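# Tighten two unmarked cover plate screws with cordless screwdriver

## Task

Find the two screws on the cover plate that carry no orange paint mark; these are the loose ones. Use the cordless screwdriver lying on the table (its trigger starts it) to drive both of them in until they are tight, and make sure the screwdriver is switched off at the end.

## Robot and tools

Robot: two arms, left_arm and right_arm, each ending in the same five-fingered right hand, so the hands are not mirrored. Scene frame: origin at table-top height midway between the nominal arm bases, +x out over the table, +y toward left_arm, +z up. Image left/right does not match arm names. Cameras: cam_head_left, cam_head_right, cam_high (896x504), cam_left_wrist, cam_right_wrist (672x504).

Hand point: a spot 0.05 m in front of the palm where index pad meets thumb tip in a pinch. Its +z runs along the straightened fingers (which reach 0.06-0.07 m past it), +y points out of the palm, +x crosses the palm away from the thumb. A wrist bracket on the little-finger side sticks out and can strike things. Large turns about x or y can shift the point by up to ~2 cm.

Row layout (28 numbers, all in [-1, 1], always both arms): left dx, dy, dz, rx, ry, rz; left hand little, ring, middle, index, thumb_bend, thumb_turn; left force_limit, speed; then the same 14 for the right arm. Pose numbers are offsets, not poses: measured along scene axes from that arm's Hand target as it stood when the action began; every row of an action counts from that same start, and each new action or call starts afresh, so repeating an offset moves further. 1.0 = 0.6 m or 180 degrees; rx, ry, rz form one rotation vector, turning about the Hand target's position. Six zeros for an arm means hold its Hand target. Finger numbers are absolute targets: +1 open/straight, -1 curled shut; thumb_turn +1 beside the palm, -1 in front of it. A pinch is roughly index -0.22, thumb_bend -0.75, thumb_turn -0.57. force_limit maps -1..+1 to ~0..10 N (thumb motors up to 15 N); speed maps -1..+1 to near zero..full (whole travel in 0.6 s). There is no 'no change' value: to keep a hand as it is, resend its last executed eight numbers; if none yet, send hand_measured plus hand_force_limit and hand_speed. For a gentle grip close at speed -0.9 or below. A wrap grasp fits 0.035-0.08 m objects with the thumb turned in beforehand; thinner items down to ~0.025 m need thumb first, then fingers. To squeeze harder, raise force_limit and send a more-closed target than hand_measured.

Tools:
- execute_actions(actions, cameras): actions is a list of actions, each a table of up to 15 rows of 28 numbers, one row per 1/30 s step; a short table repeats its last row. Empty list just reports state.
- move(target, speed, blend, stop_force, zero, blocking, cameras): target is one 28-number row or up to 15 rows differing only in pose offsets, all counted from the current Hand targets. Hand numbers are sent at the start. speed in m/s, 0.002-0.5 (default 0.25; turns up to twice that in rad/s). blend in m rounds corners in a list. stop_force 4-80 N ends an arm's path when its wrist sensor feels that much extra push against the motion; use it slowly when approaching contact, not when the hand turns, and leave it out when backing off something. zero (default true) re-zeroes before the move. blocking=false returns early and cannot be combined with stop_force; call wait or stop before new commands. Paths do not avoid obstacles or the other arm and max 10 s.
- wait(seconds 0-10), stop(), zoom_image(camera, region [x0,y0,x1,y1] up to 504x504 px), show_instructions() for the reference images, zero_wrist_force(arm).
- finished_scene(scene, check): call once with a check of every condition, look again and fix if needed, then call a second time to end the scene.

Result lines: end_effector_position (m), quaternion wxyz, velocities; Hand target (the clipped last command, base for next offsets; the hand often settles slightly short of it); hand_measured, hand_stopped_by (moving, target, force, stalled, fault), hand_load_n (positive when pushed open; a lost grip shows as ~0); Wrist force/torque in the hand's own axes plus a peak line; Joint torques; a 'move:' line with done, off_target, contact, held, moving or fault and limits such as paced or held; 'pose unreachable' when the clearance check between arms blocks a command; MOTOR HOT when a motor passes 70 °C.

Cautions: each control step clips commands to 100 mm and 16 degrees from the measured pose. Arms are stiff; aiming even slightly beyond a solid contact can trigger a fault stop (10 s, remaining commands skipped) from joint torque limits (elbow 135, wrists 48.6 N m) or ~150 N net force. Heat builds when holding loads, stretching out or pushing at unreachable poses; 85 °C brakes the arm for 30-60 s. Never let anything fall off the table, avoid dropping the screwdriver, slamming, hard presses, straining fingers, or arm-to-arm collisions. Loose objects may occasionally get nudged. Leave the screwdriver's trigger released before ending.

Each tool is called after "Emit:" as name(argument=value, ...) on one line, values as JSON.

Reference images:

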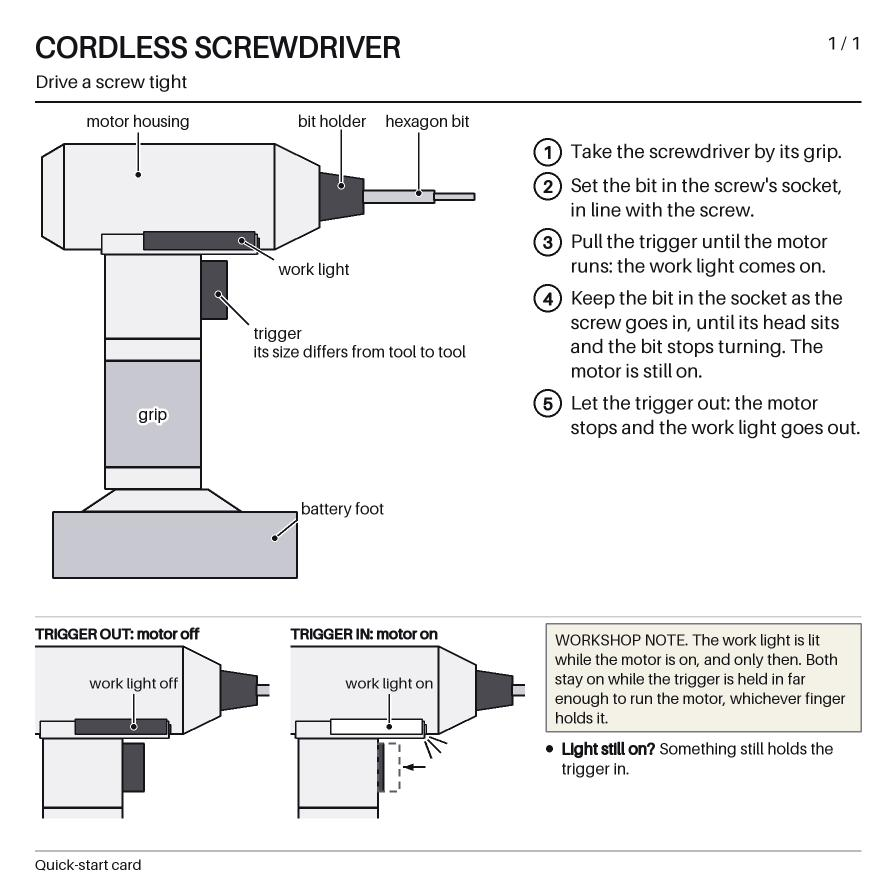

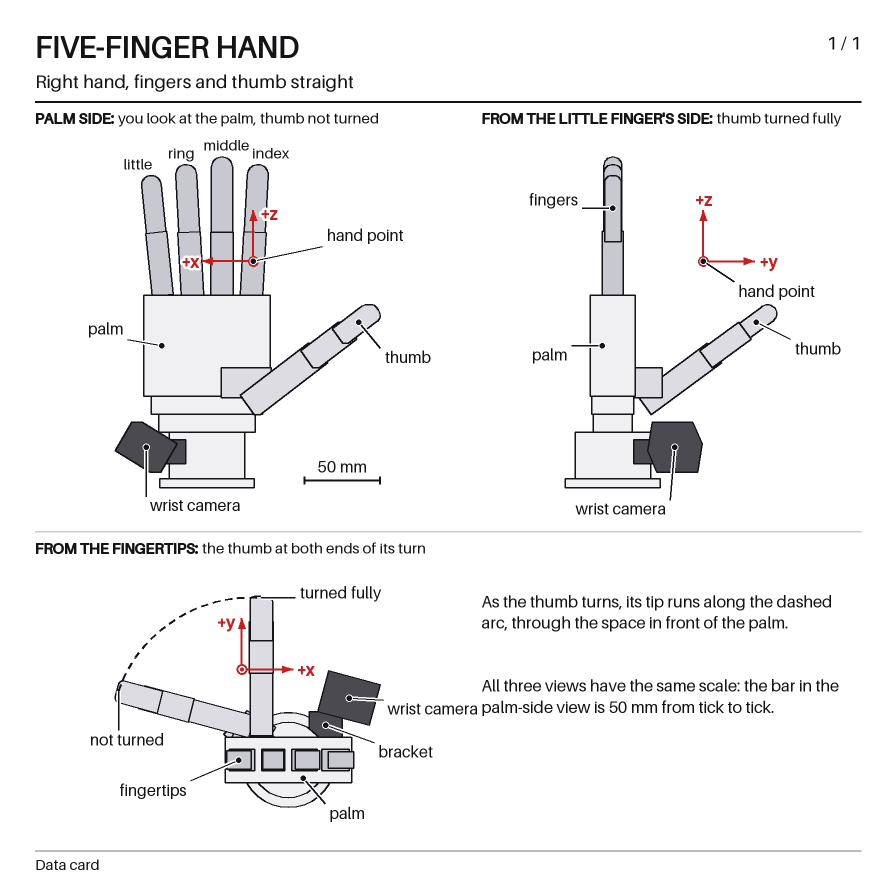

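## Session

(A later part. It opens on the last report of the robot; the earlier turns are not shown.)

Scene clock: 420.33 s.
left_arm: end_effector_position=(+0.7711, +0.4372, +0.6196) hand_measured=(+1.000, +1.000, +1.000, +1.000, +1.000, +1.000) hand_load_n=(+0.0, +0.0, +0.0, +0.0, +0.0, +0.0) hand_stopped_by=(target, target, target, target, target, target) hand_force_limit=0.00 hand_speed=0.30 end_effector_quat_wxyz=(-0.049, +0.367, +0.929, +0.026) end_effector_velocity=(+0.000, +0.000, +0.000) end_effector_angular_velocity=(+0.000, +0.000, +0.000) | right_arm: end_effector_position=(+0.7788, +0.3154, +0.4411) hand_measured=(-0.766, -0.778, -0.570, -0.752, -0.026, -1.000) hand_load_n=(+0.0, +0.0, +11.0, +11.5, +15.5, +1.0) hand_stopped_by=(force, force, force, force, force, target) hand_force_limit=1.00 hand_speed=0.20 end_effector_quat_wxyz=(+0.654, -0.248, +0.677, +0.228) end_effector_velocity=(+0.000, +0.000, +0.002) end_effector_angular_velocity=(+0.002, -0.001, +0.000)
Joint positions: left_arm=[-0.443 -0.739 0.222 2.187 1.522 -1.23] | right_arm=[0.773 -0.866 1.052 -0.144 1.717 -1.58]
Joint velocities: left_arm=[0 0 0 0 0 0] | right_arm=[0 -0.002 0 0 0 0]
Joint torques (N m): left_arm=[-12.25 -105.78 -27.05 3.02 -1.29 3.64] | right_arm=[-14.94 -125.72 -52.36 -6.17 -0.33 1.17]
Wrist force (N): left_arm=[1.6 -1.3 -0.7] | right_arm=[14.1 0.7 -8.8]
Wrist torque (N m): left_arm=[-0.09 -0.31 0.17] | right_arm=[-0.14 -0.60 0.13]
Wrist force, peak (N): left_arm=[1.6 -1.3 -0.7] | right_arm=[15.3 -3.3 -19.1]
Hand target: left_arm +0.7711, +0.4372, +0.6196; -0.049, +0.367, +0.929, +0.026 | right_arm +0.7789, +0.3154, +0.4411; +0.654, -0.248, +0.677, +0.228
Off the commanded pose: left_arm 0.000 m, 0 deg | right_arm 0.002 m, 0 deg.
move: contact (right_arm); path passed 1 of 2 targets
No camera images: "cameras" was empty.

Emit:
move(target=[[0,0,0,0,0,0,1,1,1,1,1,1,0,0.3,-0.00189,-0.00275,0,0,0,0,-1,-1,-0.97,-0.95,-0.97,-1,1,0.2],[0,0,0,0,0,0,1,1,1,1,1,1,0,0.3,0.00236,0.00343,0,0,0,0,-1,-1,-0.97,-0.95,-0.97,-1,1,0.2]], speed=[0.02,0.004], stop_force=8, zero=false, cameras=[])

Emit:
zoom_image(camera="cam_left_wrist", region=[300, 258, 342, 300])

Scene clock: 422.37 s.
left_arm: end_effector_position=(+0.7711, +0.4372, +0.6196) hand_measured=(+1.000, +1.000, +1.000, +1.000, +1.000, +1.000) hand_load_n=(+0.0, +0.0, +0.0, +0.0, +0.0, +0.0) hand_stopped_by=(target, target, target, target, target, target) hand_force_limit=0.00 hand_speed=0.30 end_effector_quat_wxyz=(-0.049, +0.367, +0.929, +0.026) end_effector_velocity=(+0.000, +0.000, +0.000) end_effector_angular_velocity=(+0.001, +0.000, -0.002) | right_arm: end_effector_position=(+0.7789, +0.3154, +0.4411) hand_measured=(-0.766, -0.778, -0.570, -0.752, -0.026, -1.000) hand_load_n=(+0.0, +0.0, +10.5, +11.5, +15.5, +1.0) hand_stopped_by=(force, force, force, force, force, target) hand_force_limit=1.00 hand_speed=0.20 end_effector_quat_wxyz=(+0.654, -0.248, +0.677, +0.228) end_effector_velocity=(+0.000, +0.000, +0.001) end_effector_angular_velocity=(+0.000, +0.000, +0.000)
Joint positions: left_arm=[-0.443 -0.739 0.222 2.187 1.522 -1.23] | right_arm=[0.773 -0.866 1.052 -0.144 1.717 -1.58]
Joint velocities: left_arm=[0 0 0 0.001 -0.001 0.001] | right_arm=[0 -0.001 0 0.002 0 0]
Joint torques (N m): left_arm=[-11.56 -105.74 -28.98 4.03 -1.48 3.34] | right_arm=[-12.51 -129.09 -54.28 -6.77 -0.3 0.92]
Wrist force (N): left_arm=[1.3 -0.6 -0.7] | right_arm=[14.0 1.0 -8.9]
Wrist torque (N m): left_arm=[0.02 -0.27 0.17] | right_arm=[-0.16 -0.60 0.11]
Wrist force, peak (N): left_arm=[1.9 -1.3 -0.7] | right_arm=[16.0 -2.7 -21.5]
Hand target: left_arm +0.7711, +0.4372, +0.6196; -0.049, +0.367, +0.929, +0.026 | right_arm +0.7790, +0.3154, +0.4411; +0.654, -0.248, +0.677, +0.228
Off the commanded pose: left_arm 0.000 m, 0 deg | right_arm 0.002 m, 0 deg.
move: contact (right_arm); path passed 1 of 2 targets
No camera images: "cameras" was empty.

Scaled by 12.000 from the camera's 672x504 image, which has a finer 960x720 frame.

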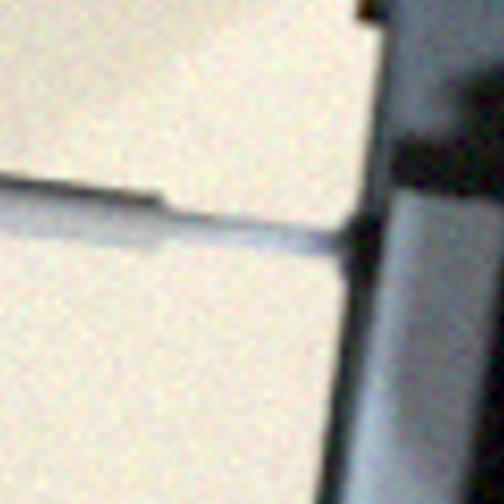

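Emit:
move(target=[[0,0,0,0,0,0,1,1,1,1,1,1,0,0.3,-0.00236,-0.00343,-0.0005,0,0,0,-1,-1,-0.97,-0.95,-0.97,-1,1,0.2],[0,0,0,0,0,0,1,1,1,1,1,1,0,0.3,0.00142,0.00206,-0.0005,0,0,0,-1,-1,-0.97,-0.95,-0.97,-1,1,0.2]], speed=[0.02,0.003], stop_force=4, zero=false, cameras=["cam_left_wrist"])

Emit:
zoom_image(camera="cam_left_wrist", region=[300, 258, 342, 300])

Scene clock: 424.53 s.
left_arm: end_effector_position=(+0.7711, +0.4372, +0.6196) hand_measured=(+1.000, +1.000, +1.000, +1.000, +1.000, +1.000) hand_load_n=(+0.0, +0.0, +0.0, +0.0, +0.0, +0.0) hand_stopped_by=(target, target, target, target, target, target) hand_force_limit=0.00 hand_speed=0.30 end_effector_quat_wxyz=(-0.049, +0.367, +0.929, +0.026) end_effector_velocity=(+0.000, -0.001, +0.000) end_effector_angular_velocity=(+0.000, +0.000, -0.001) | right_arm: end_effector_position=(+0.7790, +0.3155, +0.4408) hand_measured=(-0.766, -0.778, -0.570, -0.752, -0.026, -1.000) hand_load_n=(+0.0, +0.0, +10.5, +11.5, +15.5, +1.0) hand_stopped_by=(force, force, force, force, force, target) hand_force_limit=1.00 hand_speed=0.20 end_effector_quat_wxyz=(+0.654, -0.248, +0.677, +0.228) end_effector_velocity=(+0.000, +0.000, +0.001) end_effector_angular_velocity=(+0.001, -0.001, +0.000)
Joint positions: left_arm=[-0.443 -0.739 0.222 2.187 1.522 -1.23] | right_arm=[0.773 -0.866 1.052 -0.145 1.717 -1.58]
Joint velocities: left_arm=[0 0 0 0 0 0] | right_arm=[0 -0.001 0 0 0 0]
Joint torques (N m): left_arm=[-9.32 -104.55 -32.76 5.07 -1.67 3.46] | right_arm=[3.3 -121.82 -49.65 -5.53 -0.57 0.4]
Wrist force (N): left_arm=[1.7 -1.3 -0.6] | right_arm=[12.5 0.2 -11.4]
Wrist torque (N m): left_arm=[-0.09 -0.33 0.18] | right_arm=[-0.12 -0.72 0.11]
Wrist force, peak (N): left_arm=[1.9 -0.9 -0.8] | right_arm=[15.3 -2.7 -21.2]
Hand target: left_arm +0.7711, +0.4372, +0.6196; -0.049, +0.367, +0.929, +0.026 | right_arm +0.7790, +0.3155, +0.4408; +0.654, -0.248, +0.677, +0.228
Off the commanded pose: left_arm 0.000 m, 0 deg | right_arm 0.001 m, 0 deg.
move: contact (right_arm); path passed 1 of 2 targets
Images, in order (width x height): cam_left_wrist 672x504.

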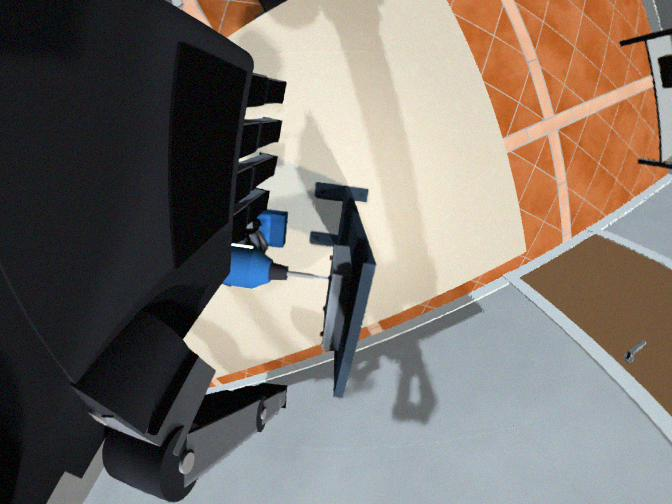

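Scaled by 12.000 from the camera's 672x504 image, which has a finer 960x720 frame.

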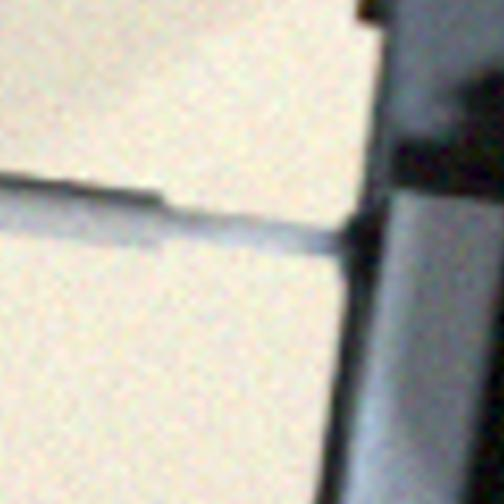

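Emit:
move(target=[0,0,0,0,0,0,1,1,1,1,1,1,0,0.3,-0.00566,-0.00824,0,0,0,0,-1,-1,-0.97,-0.95,-0.97,-1,1,0.2], speed=0.04, cameras=["cam_left_wrist"])

Emit:
zoom_image(camera="cam_left_wrist", region=[310, 264, 338, 292])

Emit:
move(target=[[-0.1,0.1,-0.03,-0.09,-0.1,0,1,1,1,1,1,1,0,0.3,0,0,0,0,0,0,-1,-1,-0.97,-0.95,-0.97,-1,1,0.2],[-0.1595,0.109,-0.1125,-0.1894,-0.2032,0,1,1,1,1,1,1,0,0.3,0,0,0,0,0,0,-1,-1,-0.97,-0.95,-0.97,-1,1,0.2],[-0.0708,0.046,-0.1545,-0.1894,-0.2032,0,1,1,1,1,1,1,0,0.3,0,0,0,0,0,0,-1,-1,-0.97,-0.95,-0.97,-1,1,0.2]], blend=[0.03,0.02,0], speed=0.2, cameras=["cam_left_wrist"])

Emit:
zoom_image(camera="cam_left_wrist", region=[326, 234, 354, 262])

Scene clock: 425.63 s.
left_arm: end_effector_position=(+0.7711, +0.4372, +0.6196) hand_measured=(+1.000, +1.000, +1.000, +1.000, +1.000, +1.000) hand_load_n=(+0.0, +0.0, +0.0, +0.0, +0.0, +0.0) hand_stopped_by=(target, target, target, target, target, target) hand_force_limit=0.00 hand_speed=0.30 end_effector_quat_wxyz=(-0.049, +0.367, +0.929, +0.026) end_effector_velocity=(+0.000, +0.000, +0.000) end_effector_angular_velocity=(+0.000, -0.001, +0.000) | right_arm: end_effector_position=(+0.7756, +0.3105, +0.4408) hand_measured=(-0.766, -0.778, -0.570, -0.752, -0.026, -1.000) hand_load_n=(+0.0, +0.0, +11.5, +10.5, +15.0, +1.5) hand_stopped_by=(force, force, force, force, force, target) hand_force_limit=1.00 hand_speed=0.20 end_effector_quat_wxyz=(+0.654, -0.248, +0.677, +0.228) end_effector_velocity=(+0.001, +0.001, -0.002) end_effector_angular_velocity=(+0.000, +0.000, +0.000)
Joint positions: left_arm=[-0.443 -0.739 0.222 2.187 1.522 -1.23] | right_arm=[0.772 -0.877 1.072 -0.153 1.716 -1.58]
Joint velocities: left_arm=[0.001 0 0 -0.001 0 0.001] | right_arm=[0 0.004 -0.002 -0.001 0 0]
Joint torques (N m): left_arm=[-12.48 -100.86 -32.33 5.69 -1.22 2.9] | right_arm=[-12.77 -108.59 -57.08 -3.46 -1.2 -0.74]
Wrist force (N): left_arm=[1.2 -1.1 -0.5] | right_arm=[10.8 0.7 0.7]
Wrist torque (N m): left_arm=[-0.08 -0.26 0.15] | right_arm=[-0.12 -0.51 0.15]
Wrist force, peak (N): left_arm=[1.6 -1.5 -0.8] | right_arm=[14.2 -1.2 -16.1]
Hand target: left_arm +0.7711, +0.4372, +0.6196; -0.049, +0.367, +0.929, +0.026 | right_arm +0.7756, +0.3105, +0.4408; +0.654, -0.248, +0.677, +0.228
Off the commanded pose: left_arm 0.000 m, 0 deg | right_arm 0.000 m, 0 deg.
move: done
Images, in order (width x height): cam_left_wrist 672x504.

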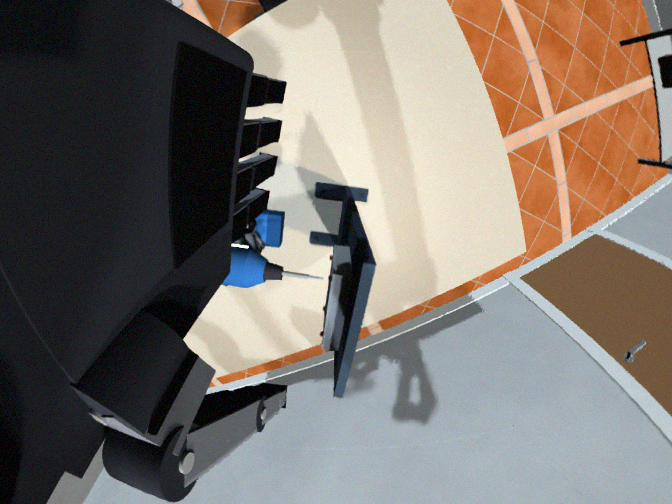

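Scaled by 18.000 from the camera's 672x504 image, which has a finer 960x720 frame.

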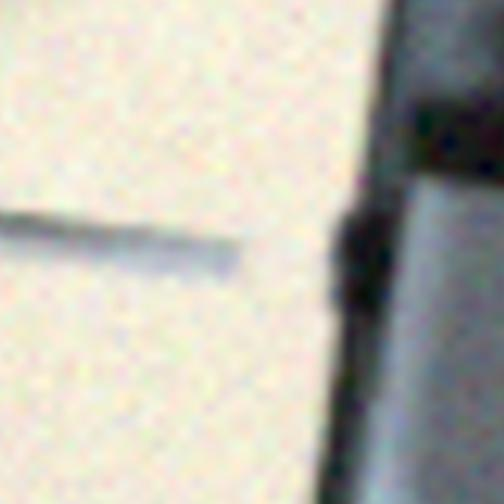

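Scene clock: 428.63 s.
left_arm: end_effector_position=(+0.7287, +0.4648, +0.5276) hand_measured=(+1.000, +1.000, +1.000, +1.000, +1.000, +1.000) hand_load_n=(+0.0, +0.0, +0.0, +0.0, +0.0, +0.0) hand_stopped_by=(target, target, target, target, target, target) hand_force_limit=0.00 hand_speed=0.30 end_effector_quat_wxyz=(+0.348, +0.338, +0.864, -0.131) end_effector_velocity=(+0.000, -0.001, +0.000) end_effector_angular_velocity=(+0.000, -0.001, -0.001) | right_arm: end_effector_position=(+0.7756, +0.3105, +0.4408) hand_measured=(-0.766, -0.778, -0.570, -0.752, -0.026, -1.000) hand_load_n=(+0.0, +0.0, +11.0, +11.0, +15.5, +1.5) hand_stopped_by=(force, force, force, force, force, target) hand_force_limit=1.00 hand_speed=0.20 end_effector_quat_wxyz=(+0.654, -0.248, +0.677, +0.228) end_effector_velocity=(+0.000, +0.000, -0.002) end_effector_angular_velocity=(-0.002, +0.001, +0.000)
Joint positions: left_arm=[-0.316 -1.351 1.353 0.857 1.876 -1.221] | right_arm=[0.772 -0.877 1.071 -0.152 1.716 -1.58]
Joint velocities: left_arm=[-0.001 0 0 -0.001 0 0] | right_arm=[0 0.002 0 0.001 0 0]
Joint torques (N m): left_arm=[-1.28 -45.67 -30.5 5.07 2.09 3.83] | right_arm=[-8.82 -109.02 -51.26 -3.87 0.89 -1.04]
Wrist force (N): left_arm=[-0.1 -0.1 -0.8] | right_arm=[11.2 0.8 0.6]
Wrist torque (N m): left_arm=[0.04 0.04 0.00] | right_arm=[-0.09 -0.56 0.17]
Wrist force, peak (N): left_arm=[1.6 -1.0 -0.9] | right_arm=[11.5 1.1 0.3]
Hand target: left_arm +0.7286, +0.4648, +0.5275; +0.348, +0.338, +0.864, -0.131 | right_arm +0.7756, +0.3105, +0.4408; +0.654, -0.248, +0.677, +0.228
Off the commanded pose: left_arm 0.001 m, 0 deg | right_arm 0.000 m, 0 deg.
move: done
Images, in order (width x height): cam_left_wrist 672x504.

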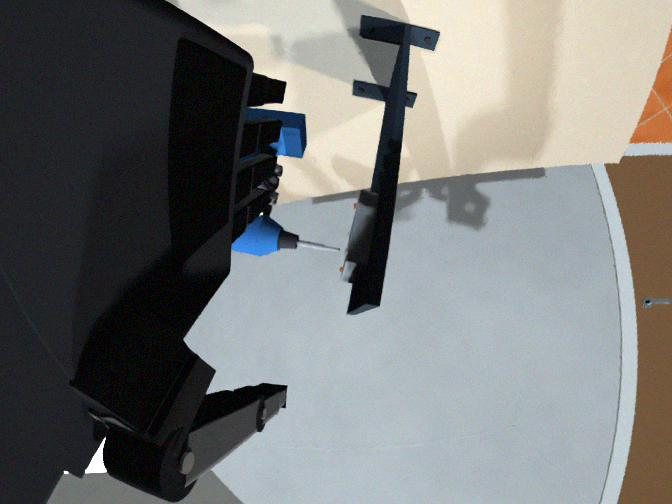

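Scaled by 18.000 from the camera's 672x504 image, which has a finer 960x720 frame.

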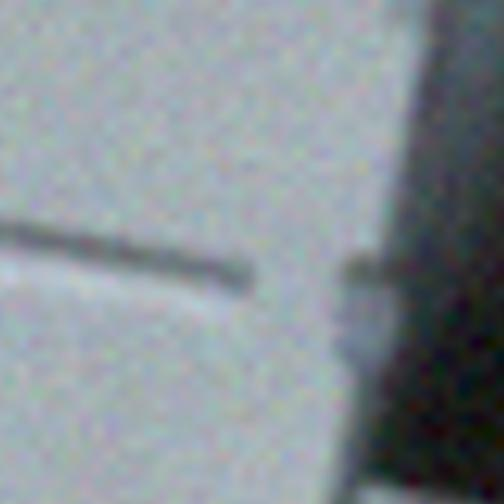

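Emit:
move(target=[[0,0,0,0,0,0,1,1,1,1,1,1,0,0.3,0.00258,0.00632,0.00175,0,0,0,-1,-1,-0.97,-0.95,-0.97,-1,1,0.2],[0,0,0,0,0,0,1,1,1,1,1,1,0,0.3,0.00824,0.01456,0.00175,0,0,0,-1,-1,-0.97,-0.95,-0.97,-1,1,0.2]], speed=[0.03,0.004], stop_force=4, zero=true, cameras=[])

Scene clock: 430.43 s.
left_arm: end_effector_position=(+0.7286, +0.4648, +0.5275) hand_measured=(+1.000, +1.000, +1.000, +1.000, +1.000, +1.000) hand_load_n=(+0.0, +0.0, +0.0, +0.0, -0.5, +0.0) hand_stopped_by=(target, target, target, target, target, target) hand_force_limit=0.00 hand_speed=0.30 end_effector_quat_wxyz=(+0.348, +0.338, +0.864, -0.131) end_effector_velocity=(+0.000, +0.001, +0.000) end_effector_angular_velocity=(+0.001, -0.001, +0.000) | right_arm: end_effector_position=(+0.7779, +0.3155, +0.4418) hand_measured=(-0.766, -0.778, -0.570, -0.752, -0.026, -1.000) hand_load_n=(+0.0, +0.0, +11.0, +11.0, +15.5, +1.5) hand_stopped_by=(force, force, force, force, force, target) hand_force_limit=1.00 hand_speed=0.20 end_effector_quat_wxyz=(+0.654, -0.248, +0.677, +0.228) end_effector_velocity=(+0.000, +0.000, +0.000) end_effector_angular_velocity=(+0.000, +0.000, +0.000)
Joint positions: left_arm=[-0.316 -1.351 1.353 0.857 1.876 -1.221] | right_arm=[0.773 -0.868 1.053 -0.144 1.718 -1.58]
Joint velocities: left_arm=[0.001 0 0 -0.001 0 0.001] | right_arm=[0 0 0 0 0 0]
Joint torques (N m): left_arm=[12.16 -36.51 -31.18 4.23 2.36 4.02] | right_arm=[-5.75 -128.34 -46.57 -6.66 -0.29 0.8]
Wrist force (N): left_arm=[-0.1 -0.2 -1.1] | right_arm=[11.6 0.1 -4.1]
Wrist torque (N m): left_arm=[0.03 0.05 0.00] | right_arm=[-0.04 -0.64 0.19]
Wrist force, peak (N): left_arm=[-0.1 -0.4 -1.2] | right_arm=[12.3 -1.4 -10.8]
Hand target: left_arm +0.7286, +0.4648, +0.5275; +0.348, +0.338, +0.864, -0.131 | right_arm +0.7780, +0.3155, +0.4418; +0.654, -0.248, +0.677, +0.228
Off the commanded pose: left_arm 0.000 m, 0 deg | right_arm 0.005 m, 0 deg.
move: contact (right_arm); path passed 1 of 2 targets
No camera images: "cameras" was empty.

Emit:
move(target=[[0,0,0,0,0,0,1,1,1,1,1,1,0,0.3,-0.00068,-0.00184,0,0,0,0,-1,-1,-0.97,-0.95,-0.97,-1,1,0.2],[0,0,0,0,0,0,1,1,1,1,1,1,0,0.3,0.0031,0.00366,0,0,0,0,-1,-1,-0.97,-0.95,-0.97,-1,1,0.2]], speed=[0.01,0.004], stop_force=4, zero=false, cameras=[])

Emit:
move(target=[[0,0,0,0,0,0,1,1,1,1,1,1,0,0.3,-0.00094,-0.00137,-0.0004,0,0,0,-1,-1,-0.97,-0.95,-0.97,-1,1,0.2],[0,0,0,0,0,0,1,1,1,1,1,1,0,0.3,0.00283,0.00412,-0.0004,0,0,0,-1,-1,-0.97,-0.95,-0.97,-1,1,0.2]], speed=[0.01,0.004], stop_force=4, zero=false, cameras=["cam_left_wrist"])

Emit:
zoom_image(camera="cam_left_wrist", region=[326, 234, 354, 262])

Scene clock: 431.87 s.
left_arm: end_effector_position=(+0.7286, +0.4648, +0.5275) hand_measured=(+1.000, +1.000, +1.000, +1.000, +1.000, +1.000) hand_load_n=(+0.0, +0.0, +0.0, -0.5, +0.0, +0.0) hand_stopped_by=(target, target, target, target, target, target) hand_force_limit=0.00 hand_speed=0.30 end_effector_quat_wxyz=(+0.348, +0.338, +0.864, -0.131) end_effector_velocity=(+0.000, +0.001, +0.000) end_effector_angular_velocity=(+0.001, +0.000, +0.000) | right_arm: end_effector_position=(+0.7783, +0.3152, +0.4419) hand_measured=(-0.766, -0.778, -0.570, -0.752, -0.026, -1.000) hand_load_n=(+0.0, +0.0, +11.0, +11.0, +15.5, +1.5) hand_stopped_by=(force, force, force, force, force, target) hand_force_limit=1.00 hand_speed=0.20 end_effector_quat_wxyz=(+0.654, -0.248, +0.677, +0.228) end_effector_velocity=(+0.000, +0.000, +0.000) end_effector_angular_velocity=(+0.000, +0.000, +0.000)
Joint positions: left_arm=[-0.316 -1.351 1.353 0.857 1.876 -1.221] | right_arm=[0.773 -0.868 1.053 -0.144 1.717 -1.58]
Joint velocities: left_arm=[0.002 0 0 0 0 0.002] | right_arm=[0 0 0 0.001 0 0]
Joint torques (N m): left_arm=[11.23 -33.83 -35.99 3.43 1.67 3.83] | right_arm=[-0.59 -128.51 -45.77 -7.08 -0.89 -0.25]
Wrist force (N): left_arm=[-0.1 -0.1 -1.0] | right_arm=[11.5 0.1 -4.2]
Wrist torque (N m): left_arm=[0.04 0.06 0.00] | right_arm=[-0.05 -0.69 0.19]
Wrist force, peak (N): left_arm=[-0.1 0.2 -1.4] | right_arm=[11.8 -1.1 -10.5]
Hand target: left_arm +0.7286, +0.4648, +0.5275; +0.348, +0.338, +0.864, -0.131 | right_arm +0.7783, +0.3152, +0.4419; +0.654, -0.248, +0.677, +0.228
Off the commanded pose: left_arm 0.000 m, 0 deg | right_arm 0.003 m, 0 deg.
move: contact (right_arm); path passed 1 of 2 targets
No camera images: "cameras" was empty.

Scene clock: 433.00 s.
left_arm: end_effector_position=(+0.7286, +0.4648, +0.5275) hand_measured=(+1.000, +1.000, +1.000, +1.000, +1.000, +1.000) hand_load_n=(+0.0, +0.0, +0.0, +0.0, -0.5, +0.0) hand_stopped_by=(target, target, target, target, target, target) hand_force_limit=0.00 hand_speed=0.30 end_effector_quat_wxyz=(+0.348, +0.338, +0.864, -0.131) end_effector_velocity=(+0.000, +0.000, +0.000) end_effector_angular_velocity=(+0.000, -0.001, +0.000) | right_arm: end_effector_position=(+0.7783, +0.3152, +0.4417) hand_measured=(-0.766, -0.778, -0.570, -0.752, -0.026, -1.000) hand_load_n=(+0.0, +0.0, +11.0, +11.0, +15.5, +1.5) hand_stopped_by=(force, force, force, force, force, target) hand_force_limit=1.00 hand_speed=0.20 end_effector_quat_wxyz=(+0.654, -0.248, +0.677, +0.228) end_effector_velocity=(+0.000, +0.000, -0.001) end_effector_angular_velocity=(-0.001, +0.001, +0.000)
Joint positions: left_arm=[-0.316 -1.351 1.353 0.857 1.876 -1.221] | right_arm=[0.773 -0.867 1.053 -0.144 1.717 -1.58]
Joint velocities: left_arm=[0 0 0 0 0 0.001] | right_arm=[0 0.001 0 0 0 0]
Joint torques (N m): left_arm=[9.76 -35.03 -36.72 2.49 1.78 3.82] | right_arm=[-5.8 -128.11 -45.98 -7.03 -1.06 0.02]
Wrist force (N): left_arm=[-0.4 0.0 -1.0] | right_arm=[11.7 -0.2 -5.3]
Wrist torque (N m): left_arm=[0.05 0.10 -0.01] | right_arm=[-0.08 -0.67 0.18]
Wrist force, peak (N): left_arm=[0.0 -0.1 -1.3] | right_arm=[12.0 -1.2 -11.1]
Hand target: left_arm +0.7286, +0.4648, +0.5275; +0.348, +0.338, +0.864, -0.131 | right_arm +0.7783, +0.3152, +0.4417; +0.654, -0.248, +0.677, +0.228
Off the commanded pose: left_arm 0.000 m, 0 deg | right_arm 0.003 m, 0 deg.
move: contact (right_arm); path passed 1 of 2 targets
Images, in order (width x height): cam_left_wrist 672x504.

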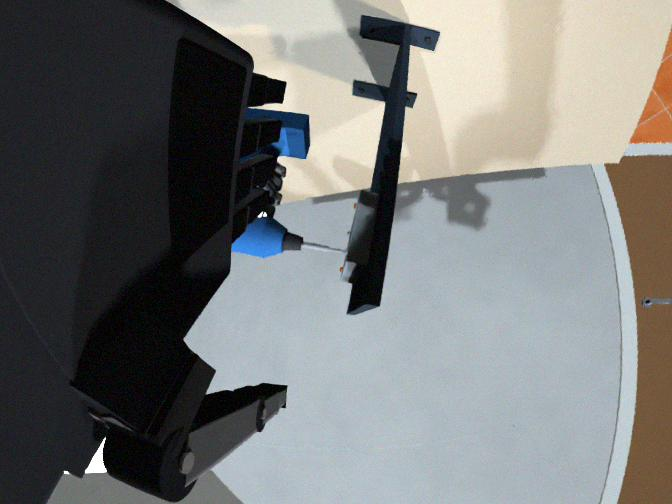

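Scaled by 18.000 from the camera's 672x504 image, which has a finer 960x720 frame.

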